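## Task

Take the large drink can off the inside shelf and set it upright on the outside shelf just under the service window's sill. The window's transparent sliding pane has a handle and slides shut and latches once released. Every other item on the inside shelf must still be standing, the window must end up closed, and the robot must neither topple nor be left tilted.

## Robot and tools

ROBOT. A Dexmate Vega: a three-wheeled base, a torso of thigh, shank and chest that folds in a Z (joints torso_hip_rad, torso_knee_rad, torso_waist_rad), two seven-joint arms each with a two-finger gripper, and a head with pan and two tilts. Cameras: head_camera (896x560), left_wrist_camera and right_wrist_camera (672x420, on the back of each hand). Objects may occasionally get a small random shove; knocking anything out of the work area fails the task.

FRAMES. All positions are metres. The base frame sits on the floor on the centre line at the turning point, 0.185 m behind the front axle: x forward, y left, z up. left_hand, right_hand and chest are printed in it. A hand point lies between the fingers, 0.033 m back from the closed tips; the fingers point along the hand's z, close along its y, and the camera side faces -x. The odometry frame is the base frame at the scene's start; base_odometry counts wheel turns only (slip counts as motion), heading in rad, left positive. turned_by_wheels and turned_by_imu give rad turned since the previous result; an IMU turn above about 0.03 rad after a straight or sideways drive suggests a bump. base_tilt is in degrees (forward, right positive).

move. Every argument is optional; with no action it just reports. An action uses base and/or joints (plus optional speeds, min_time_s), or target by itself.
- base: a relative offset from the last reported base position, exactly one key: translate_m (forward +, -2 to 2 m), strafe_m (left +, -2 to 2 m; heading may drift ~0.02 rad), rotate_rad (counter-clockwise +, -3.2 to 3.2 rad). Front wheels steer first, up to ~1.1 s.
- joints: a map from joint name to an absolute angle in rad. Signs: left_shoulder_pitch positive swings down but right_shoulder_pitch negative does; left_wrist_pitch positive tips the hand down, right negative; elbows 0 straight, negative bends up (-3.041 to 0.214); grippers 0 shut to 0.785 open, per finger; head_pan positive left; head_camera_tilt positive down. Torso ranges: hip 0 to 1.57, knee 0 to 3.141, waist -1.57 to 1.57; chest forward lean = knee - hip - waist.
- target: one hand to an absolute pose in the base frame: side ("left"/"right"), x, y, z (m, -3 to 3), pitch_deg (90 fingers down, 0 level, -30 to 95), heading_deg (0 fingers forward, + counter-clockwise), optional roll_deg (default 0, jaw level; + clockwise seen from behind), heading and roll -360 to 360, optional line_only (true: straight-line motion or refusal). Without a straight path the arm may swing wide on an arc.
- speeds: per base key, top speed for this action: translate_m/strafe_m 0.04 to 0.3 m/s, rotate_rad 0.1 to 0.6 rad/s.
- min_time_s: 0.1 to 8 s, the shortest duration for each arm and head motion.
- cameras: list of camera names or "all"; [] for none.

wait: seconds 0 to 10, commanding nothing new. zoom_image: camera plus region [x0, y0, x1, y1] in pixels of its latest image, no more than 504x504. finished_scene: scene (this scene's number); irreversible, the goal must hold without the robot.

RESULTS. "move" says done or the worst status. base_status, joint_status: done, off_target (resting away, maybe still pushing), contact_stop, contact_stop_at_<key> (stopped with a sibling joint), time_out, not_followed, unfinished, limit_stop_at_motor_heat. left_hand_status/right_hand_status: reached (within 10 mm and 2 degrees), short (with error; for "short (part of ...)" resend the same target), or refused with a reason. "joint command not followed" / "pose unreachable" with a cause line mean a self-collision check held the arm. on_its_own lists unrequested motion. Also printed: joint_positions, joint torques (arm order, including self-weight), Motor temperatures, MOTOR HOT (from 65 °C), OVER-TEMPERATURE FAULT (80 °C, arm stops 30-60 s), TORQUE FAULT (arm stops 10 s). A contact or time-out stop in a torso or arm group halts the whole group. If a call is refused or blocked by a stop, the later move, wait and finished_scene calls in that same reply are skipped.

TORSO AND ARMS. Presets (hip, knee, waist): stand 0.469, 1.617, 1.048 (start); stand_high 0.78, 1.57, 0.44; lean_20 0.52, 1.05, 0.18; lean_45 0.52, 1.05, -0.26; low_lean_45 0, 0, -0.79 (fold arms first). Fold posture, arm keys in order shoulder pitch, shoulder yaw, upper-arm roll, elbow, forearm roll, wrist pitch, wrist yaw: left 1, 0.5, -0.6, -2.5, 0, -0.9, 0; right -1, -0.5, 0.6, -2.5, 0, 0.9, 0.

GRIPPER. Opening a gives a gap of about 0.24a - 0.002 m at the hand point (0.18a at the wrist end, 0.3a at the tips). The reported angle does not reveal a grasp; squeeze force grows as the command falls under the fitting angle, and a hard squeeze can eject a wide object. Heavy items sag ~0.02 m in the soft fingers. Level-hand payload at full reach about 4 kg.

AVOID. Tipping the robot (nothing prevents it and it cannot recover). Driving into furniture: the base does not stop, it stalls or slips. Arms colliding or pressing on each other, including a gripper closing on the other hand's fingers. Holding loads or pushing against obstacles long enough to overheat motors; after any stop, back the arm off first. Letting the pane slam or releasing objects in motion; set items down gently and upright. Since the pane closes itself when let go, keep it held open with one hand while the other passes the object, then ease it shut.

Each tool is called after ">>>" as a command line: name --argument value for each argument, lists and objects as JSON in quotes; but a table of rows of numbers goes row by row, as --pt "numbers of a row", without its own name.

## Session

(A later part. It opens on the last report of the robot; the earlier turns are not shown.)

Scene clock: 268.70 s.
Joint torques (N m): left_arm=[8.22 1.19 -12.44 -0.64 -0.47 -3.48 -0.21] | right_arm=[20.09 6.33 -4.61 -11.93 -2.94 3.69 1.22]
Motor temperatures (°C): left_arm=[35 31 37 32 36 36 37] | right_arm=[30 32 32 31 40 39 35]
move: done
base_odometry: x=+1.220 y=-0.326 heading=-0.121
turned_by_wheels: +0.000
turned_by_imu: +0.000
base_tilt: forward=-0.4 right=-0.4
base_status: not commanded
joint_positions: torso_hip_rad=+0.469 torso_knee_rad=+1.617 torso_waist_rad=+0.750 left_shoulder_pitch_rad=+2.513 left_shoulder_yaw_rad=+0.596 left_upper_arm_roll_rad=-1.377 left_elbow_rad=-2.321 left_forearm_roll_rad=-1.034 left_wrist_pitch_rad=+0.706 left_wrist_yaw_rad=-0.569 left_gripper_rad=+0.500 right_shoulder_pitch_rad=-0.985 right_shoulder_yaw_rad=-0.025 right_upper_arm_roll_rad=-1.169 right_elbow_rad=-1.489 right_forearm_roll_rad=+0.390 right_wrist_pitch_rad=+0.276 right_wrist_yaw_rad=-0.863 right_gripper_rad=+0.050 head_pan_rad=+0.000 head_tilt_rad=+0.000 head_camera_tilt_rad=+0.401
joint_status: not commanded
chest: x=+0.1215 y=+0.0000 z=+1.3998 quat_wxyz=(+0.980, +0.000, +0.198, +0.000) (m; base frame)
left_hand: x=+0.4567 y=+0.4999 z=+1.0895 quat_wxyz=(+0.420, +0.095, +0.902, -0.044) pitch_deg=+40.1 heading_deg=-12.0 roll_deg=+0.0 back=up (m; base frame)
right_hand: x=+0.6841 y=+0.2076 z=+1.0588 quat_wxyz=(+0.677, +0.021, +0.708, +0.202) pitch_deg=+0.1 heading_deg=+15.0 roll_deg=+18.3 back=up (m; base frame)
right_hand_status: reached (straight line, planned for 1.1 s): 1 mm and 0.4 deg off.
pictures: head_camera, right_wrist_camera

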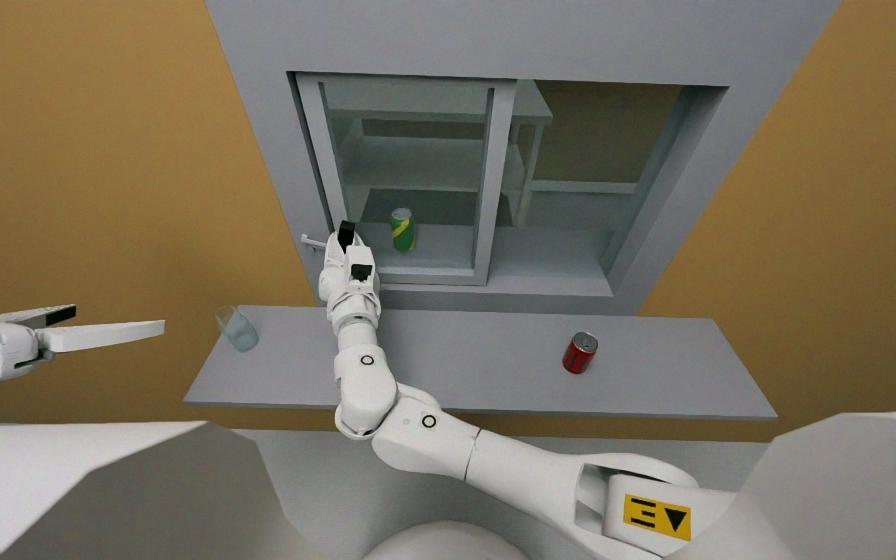

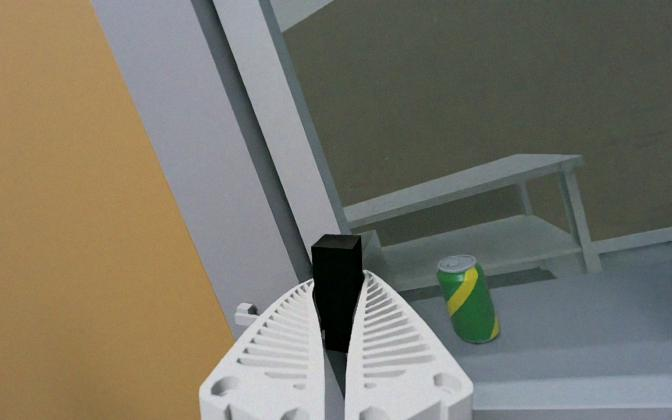

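>>> move --target '{"side":"right","x":0.684,"y":0.215,"z":1.062,"pitch_deg":0,"heading_deg":15,"roll_deg":4,"line_only":true}' --cameras '["head_camera","right_wrist_camera"]'

>>> zoom_image --camera "head_camera" --region '[270, 60, 420, 320]'

Scene clock: 271.37 s.
Joint torques (N m): left_arm=[8.28 0.25 -12.26 -0.62 -0.38 -3.4 -0.12] | right_arm=[23.87 9.01 -2.23 -11.58 -2.77 3.56 1.18]
Motor temperatures (°C): left_arm=[35 31 37 32 36 36 37] | right_arm=[30 32 32 31 40 39 35]
move: done
base_odometry: x=+1.220 y=-0.326 heading=-0.121
turned_by_wheels: +0.000
turned_by_imu: +0.000
base_tilt: forward=-0.4 right=-0.5
base_status: not commanded
joint_positions: torso_hip_rad=+0.469 torso_knee_rad=+1.617 torso_waist_rad=+0.750 left_shoulder_pitch_rad=+2.513 left_shoulder_yaw_rad=+0.596 left_upper_arm_roll_rad=-1.377 left_elbow_rad=-2.321 left_forearm_roll_rad=-1.034 left_wrist_pitch_rad=+0.706 left_wrist_yaw_rad=-0.569 left_gripper_rad=+0.500 right_shoulder_pitch_rad=-0.928 right_shoulder_yaw_rad=-0.040 right_upper_arm_roll_rad=-1.217 right_elbow_rad=-1.526 right_forearm_roll_rad=+0.288 right_wrist_pitch_rad=+0.055 right_wrist_yaw_rad=-0.945 right_gripper_rad=+0.050 head_pan_rad=+0.000 head_tilt_rad=+0.000 head_camera_tilt_rad=+0.401
joint_status: not commanded
chest: x=+0.1215 y=+0.0000 z=+1.3998 quat_wxyz=(+0.980, +0.000, +0.198, +0.000) (m; base frame)
left_hand: x=+0.4567 y=+0.4999 z=+1.0895 quat_wxyz=(+0.420, +0.095, +0.902, -0.044) pitch_deg=+40.1 heading_deg=-12.0 roll_deg=+0.0 back=up (m; base frame)
right_hand: x=+0.6840 y=+0.2145 z=+1.0609 quat_wxyz=(+0.696, -0.066, +0.705, +0.118) pitch_deg=+0.1 heading_deg=+15.0 roll_deg=+4.3 back=up (m; base frame)
right_hand_status: reached (straight line, planned for 1.0 s): 1 mm and 0.3 deg off.
pictures: head_camera, right_wrist_camera

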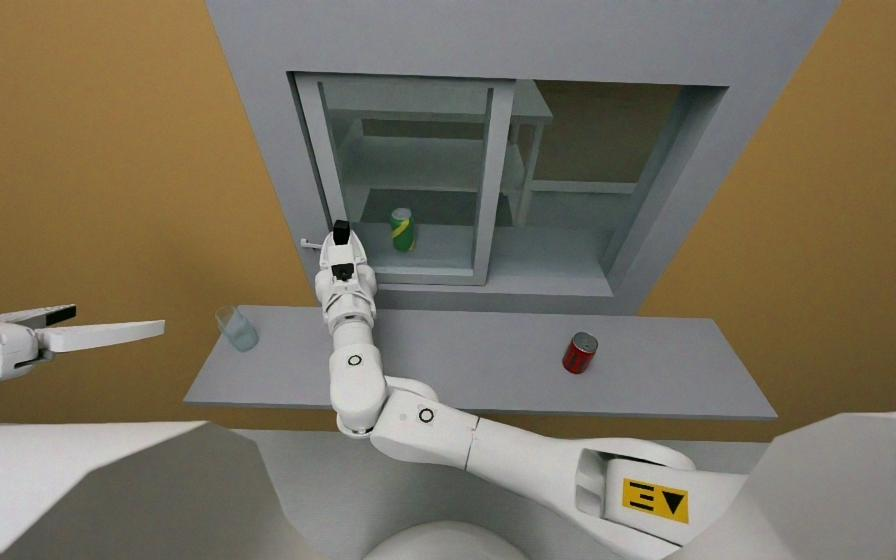

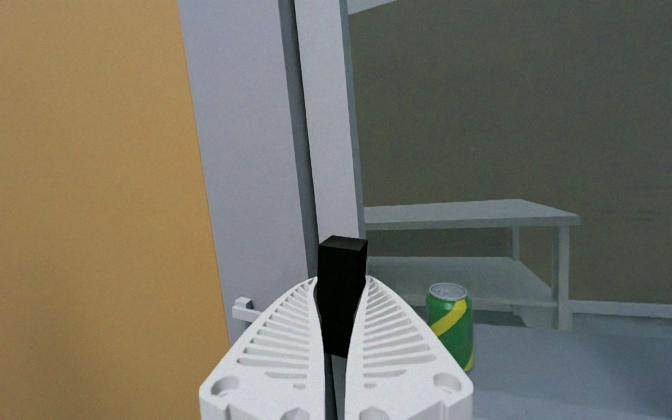

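Scaled by 1.938 from the camera's 896x560 image, which has a finer 960x600 frame.

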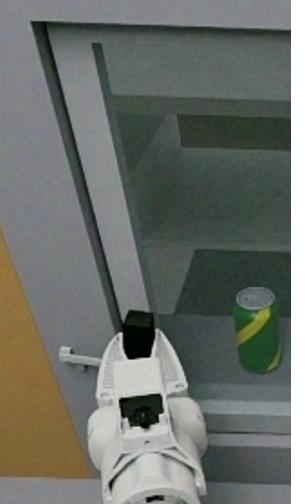

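>>> move --target '{"side":"right","x":0.684,"y":0.218,"z":1.063,"pitch_deg":0,"heading_deg":15,"roll_deg":-1,"line_only":true}' --cameras '["head_camera"]'

>>> move --joints '{"right_gripper_rad":0.15}' --cameras '["right_wrist_camera"]'

>>> move --joints '{"right_gripper_rad":0.3}' --cameras '["head_camera","right_wrist_camera"]'

>>> zoom_image --camera "head_camera" --region '[270, 60, 420, 320]'

Scene clock: 273.53 s.
Joint torques (N m): left_arm=[8.57 0.94 -12.03 -1.36 -0.44 -3.52 -0.05] | right_arm=[24.89 7.58 -1.74 -10.72 -2.67 3.82 1.52]
Motor temperatures (°C): left_arm=[35 31 37 32 36 36 37] | right_arm=[31 32 32 31 40 39 35]
move: done
base_odometry: x=+1.220 y=-0.326 heading=-0.121
turned_by_wheels: +0.000
turned_by_imu: +0.000
base_tilt: forward=-0.3 right=-0.6
base_status: not commanded
joint_positions: torso_hip_rad=+0.469 torso_knee_rad=+1.617 torso_waist_rad=+0.750 left_shoulder_pitch_rad=+2.513 left_shoulder_yaw_rad=+0.596 left_upper_arm_roll_rad=-1.377 left_elbow_rad=-2.321 left_forearm_roll_rad=-1.034 left_wrist_pitch_rad=+0.706 left_wrist_yaw_rad=-0.569 left_gripper_rad=+0.500 right_shoulder_pitch_rad=-0.907 right_shoulder_yaw_rad=-0.041 right_upper_arm_roll_rad=-1.235 right_elbow_rad=-1.538 right_forearm_roll_rad=+0.258 right_wrist_pitch_rad=-0.029 right_wrist_yaw_rad=-0.966 right_gripper_rad=+0.050 head_pan_rad=+0.000 head_tilt_rad=+0.000 head_camera_tilt_rad=+0.401
joint_status: not commanded
chest: x=+0.1215 y=+0.0000 z=+1.3998 quat_wxyz=(+0.980, +0.000, +0.198, +0.000) (m; base frame)
left_hand: x=+0.4567 y=+0.4999 z=+1.0895 quat_wxyz=(+0.420, +0.095, +0.902, -0.044) pitch_deg=+40.1 heading_deg=-12.0 roll_deg=+0.0 back=up (m; base frame)
right_hand: x=+0.6841 y=+0.2173 z=+1.0619 quat_wxyz=(+0.701, -0.097, +0.701, +0.087) pitch_deg=+0.1 heading_deg=+14.9 roll_deg=-0.7 back=up (m; base frame)
right_hand_status: reached (straight line, planned for 0.6 s): 1 mm and 0.3 deg off.
pictures: head_camera

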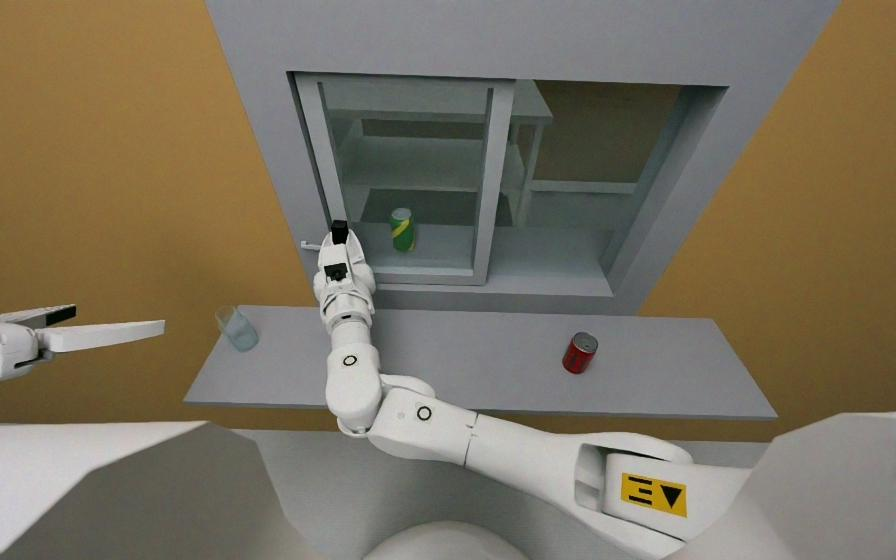

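Scene clock: 274.10 s.
Joint torques (N m): left_arm=[8.08 1.29 -12.14 -1.14 -0.44 -3.52 -0.09] | right_arm=[22.22 9.24 -3.7 -11.4 -2.25 3.48 1.94]
Motor temperatures (°C): left_arm=[35 31 37 32 36 36 37] | right_arm=[31 32 32 31 40 39 35]
move: done
base_odometry: x=+1.220 y=-0.326 heading=-0.121
turned_by_wheels: +0.000
turned_by_imu: +0.000
base_tilt: forward=-0.4 right=-0.6
base_status: not commanded
joint_positions: torso_hip_rad=+0.469 torso_knee_rad=+1.617 torso_waist_rad=+0.750 left_shoulder_pitch_rad=+2.513 left_shoulder_yaw_rad=+0.596 left_upper_arm_roll_rad=-1.377 left_elbow_rad=-2.321 left_forearm_roll_rad=-1.034 left_wrist_pitch_rad=+0.706 left_wrist_yaw_rad=-0.569 left_gripper_rad=+0.500 right_shoulder_pitch_rad=-0.906 right_shoulder_yaw_rad=-0.041 right_upper_arm_roll_rad=-1.235 right_elbow_rad=-1.538 right_forearm_roll_rad=+0.257 right_wrist_pitch_rad=-0.032 right_wrist_yaw_rad=-0.967 right_gripper_rad=+0.150 head_pan_rad=+0.000 head_tilt_rad=+0.000 head_camera_tilt_rad=+0.401
joint_status: all done
chest: x=+0.1215 y=+0.0000 z=+1.3998 quat_wxyz=(+0.980, +0.000, +0.198, +0.000) (m; base frame)
left_hand: x=+0.4567 y=+0.4999 z=+1.0895 quat_wxyz=(+0.420, +0.095, +0.902, -0.044) pitch_deg=+40.1 heading_deg=-12.0 roll_deg=+0.0 back=up (m; base frame)
right_hand: x=+0.6842 y=+0.2173 z=+1.0621 quat_wxyz=(+0.701, -0.098, +0.701, +0.086) pitch_deg=+0.1 heading_deg=+14.9 roll_deg=-0.9 back=up (m; base frame)
pictures: right_wrist_camera

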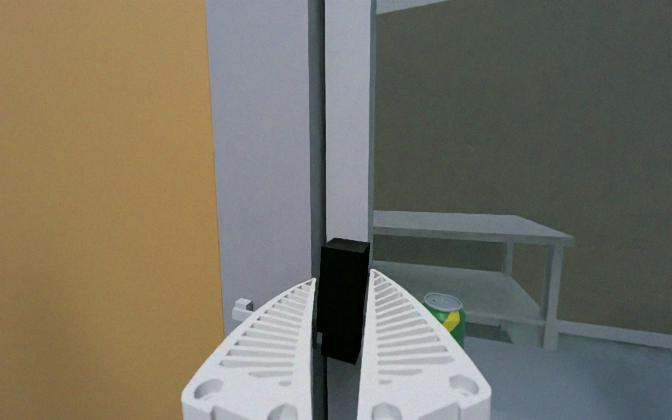

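Scene clock: 276.13 s.
Joint torques (N m): left_arm=[6.62 1.3 -11.9 -1.84 -0.6 -2.68 0.05] | right_arm=[20.65 6.81 0.4 -9.14 -1.72 2.97 -0.1]
Motor temperatures (°C): left_arm=[35 31 37 32 36 36 37] | right_arm=[31 32 32 31 40 39 35]
move: done
base_odometry: x=+1.220 y=-0.326 heading=-0.121
turned_by_wheels: +0.000
turned_by_imu: +0.000
base_tilt: forward=-0.5 right=-0.6
base_status: not commanded
joint_positions: torso_hip_rad=+0.469 torso_knee_rad=+1.617 torso_waist_rad=+0.750 left_shoulder_pitch_rad=+2.513 left_shoulder_yaw_rad=+0.596 left_upper_arm_roll_rad=-1.377 left_elbow_rad=-2.321 left_forearm_roll_rad=-1.034 left_wrist_pitch_rad=+0.706 left_wrist_yaw_rad=-0.569 left_gripper_rad=+0.500 right_shoulder_pitch_rad=-0.905 right_shoulder_yaw_rad=-0.041 right_upper_arm_roll_rad=-1.236 right_elbow_rad=-1.538 right_forearm_roll_rad=+0.256 right_wrist_pitch_rad=-0.033 right_wrist_yaw_rad=-0.967 right_gripper_rad=+0.300 head_pan_rad=+0.000 head_tilt_rad=+0.000 head_camera_tilt_rad=+0.401
joint_status: all done
chest: x=+0.1215 y=+0.0000 z=+1.3999 quat_wxyz=(+0.980, +0.000, +0.198, +0.000) (m; base frame)
left_hand: x=+0.4567 y=+0.4999 z=+1.0895 quat_wxyz=(+0.420, +0.095, +0.902, -0.044) pitch_deg=+40.1 heading_deg=-12.0 roll_deg=+0.0 back=up (m; base frame)
right_hand: x=+0.6840 y=+0.2178 z=+1.0624 quat_wxyz=(+0.702, -0.098, +0.701, +0.086) pitch_deg=+0.1 heading_deg=+15.0 roll_deg=-1.0 back=up (m; base frame)
pictures: head_camera, right_wrist_camera

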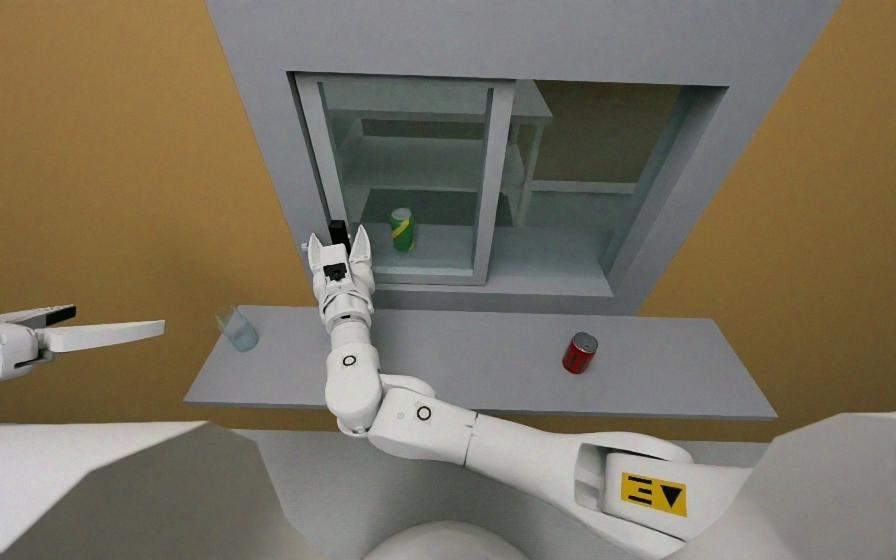

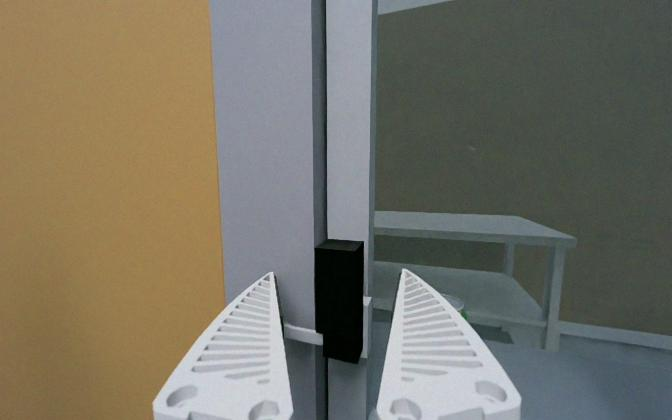

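Scaled by 1.938 from the camera's 896x560 image, which has a finer 960x600 frame.

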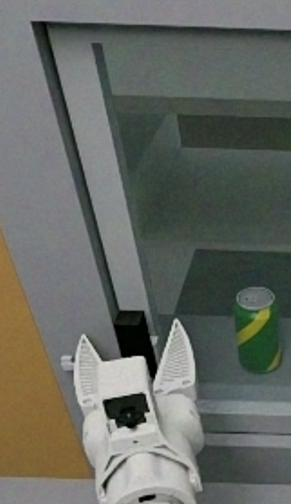

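Back off straight.

>>> move --target '{"side":"right","x":0.58,"y":0.19,"z":1.064,"pitch_deg":0,"heading_deg":15,"roll_deg":0,"line_only":true}' --cameras '["head_camera","right_wrist_camera"]'

>>> zoom_image --camera "right_wrist_camera" --region '[130, 100, 530, 400]'

>>> zoom_image --camera "head_camera" --region '[270, 60, 420, 320]'

Scene clock: 279.17 s.
Joint torques (N m): left_arm=[6.37 0.43 -11.79 -2.28 -0.56 -3.53 -0.03] | right_arm=[-1.07 4.82 -1.94 -9.04 -2 2.45 -0.01]
Motor temperatures (°C): left_arm=[35 31 37 32 36 36 37] | right_arm=[31 32 31 31 40 39 35]
move: done
base_odometry: x=+1.220 y=-0.326 heading=-0.121
turned_by_wheels: +0.000
turned_by_imu: +0.000
base_tilt: forward=-0.3 right=-0.5
base_status: not commanded
joint_positions: torso_hip_rad=+0.469 torso_knee_rad=+1.617 torso_waist_rad=+0.750 left_shoulder_pitch_rad=+2.513 left_shoulder_yaw_rad=+0.596 left_upper_arm_roll_rad=-1.377 left_elbow_rad=-2.321 left_forearm_roll_rad=-1.034 left_wrist_pitch_rad=+0.706 left_wrist_yaw_rad=-0.569 left_gripper_rad=+0.500 right_shoulder_pitch_rad=-1.081 right_shoulder_yaw_rad=-0.198 right_upper_arm_roll_rad=-1.332 right_elbow_rad=-1.832 right_forearm_roll_rad=+0.136 right_wrist_pitch_rad=-0.090 right_wrist_yaw_rad=-1.085 right_gripper_rad=+0.300 head_pan_rad=+0.000 head_tilt_rad=+0.000 head_camera_tilt_rad=+0.401
joint_status: not commanded
chest: x=+0.1215 y=+0.0000 z=+1.3999 quat_wxyz=(+0.980, +0.000, +0.198, +0.000) (m; base frame)
left_hand: x=+0.4567 y=+0.4999 z=+1.0895 quat_wxyz=(+0.420, +0.095, +0.902, -0.044) pitch_deg=+40.1 heading_deg=-12.0 roll_deg=+0.0 back=up (m; base frame)
right_hand: x=+0.5819 y=+0.1905 z=+1.0637 quat_wxyz=(+0.701, -0.093, +0.701, +0.092) pitch_deg=+0.0 heading_deg=+15.0 roll_deg=-0.1 back=up (m; base frame)
right_hand_status: reached (straight line, planned for 1.3 s): 2 mm and 0.1 deg off.
pictures: head_camera, right_wrist_camera

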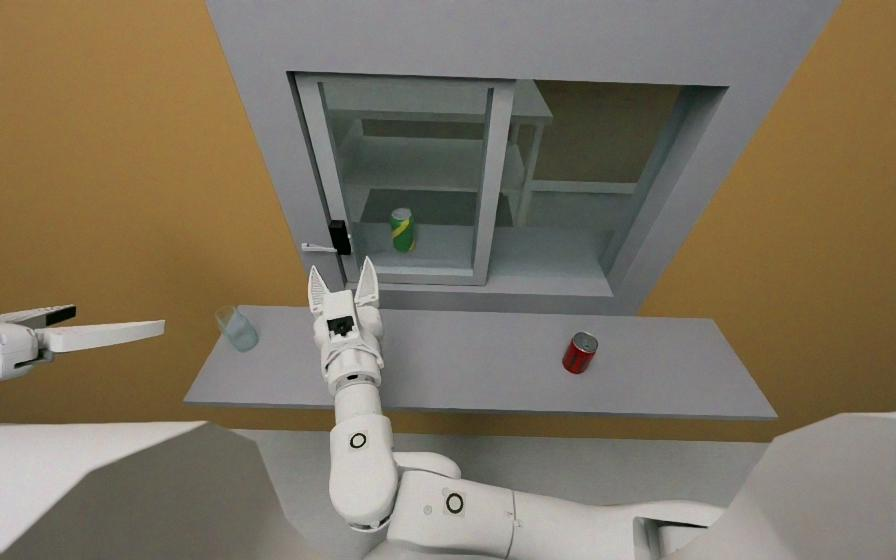

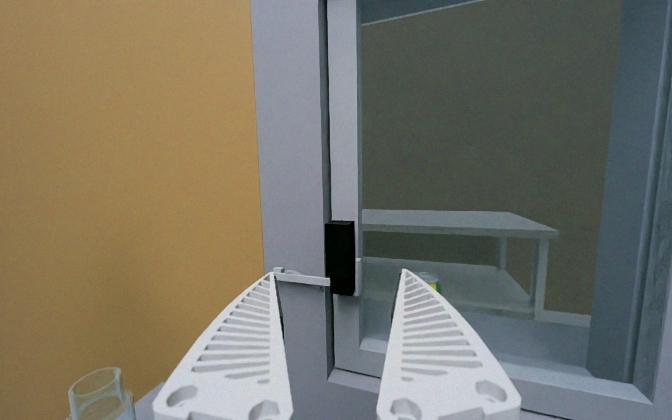

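Scaled by 1.260 from the camera's 672x420 image, which has a finer 960x600 frame.

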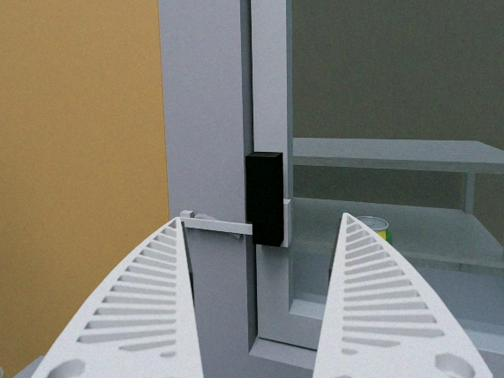

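Scaled by 1.938 from the camera's 896x560 image, which has a finer 960x600 frame.

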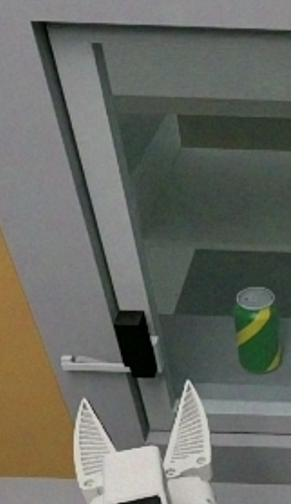

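>>> finished_scene --scene 1

The scene is finished: the task was done.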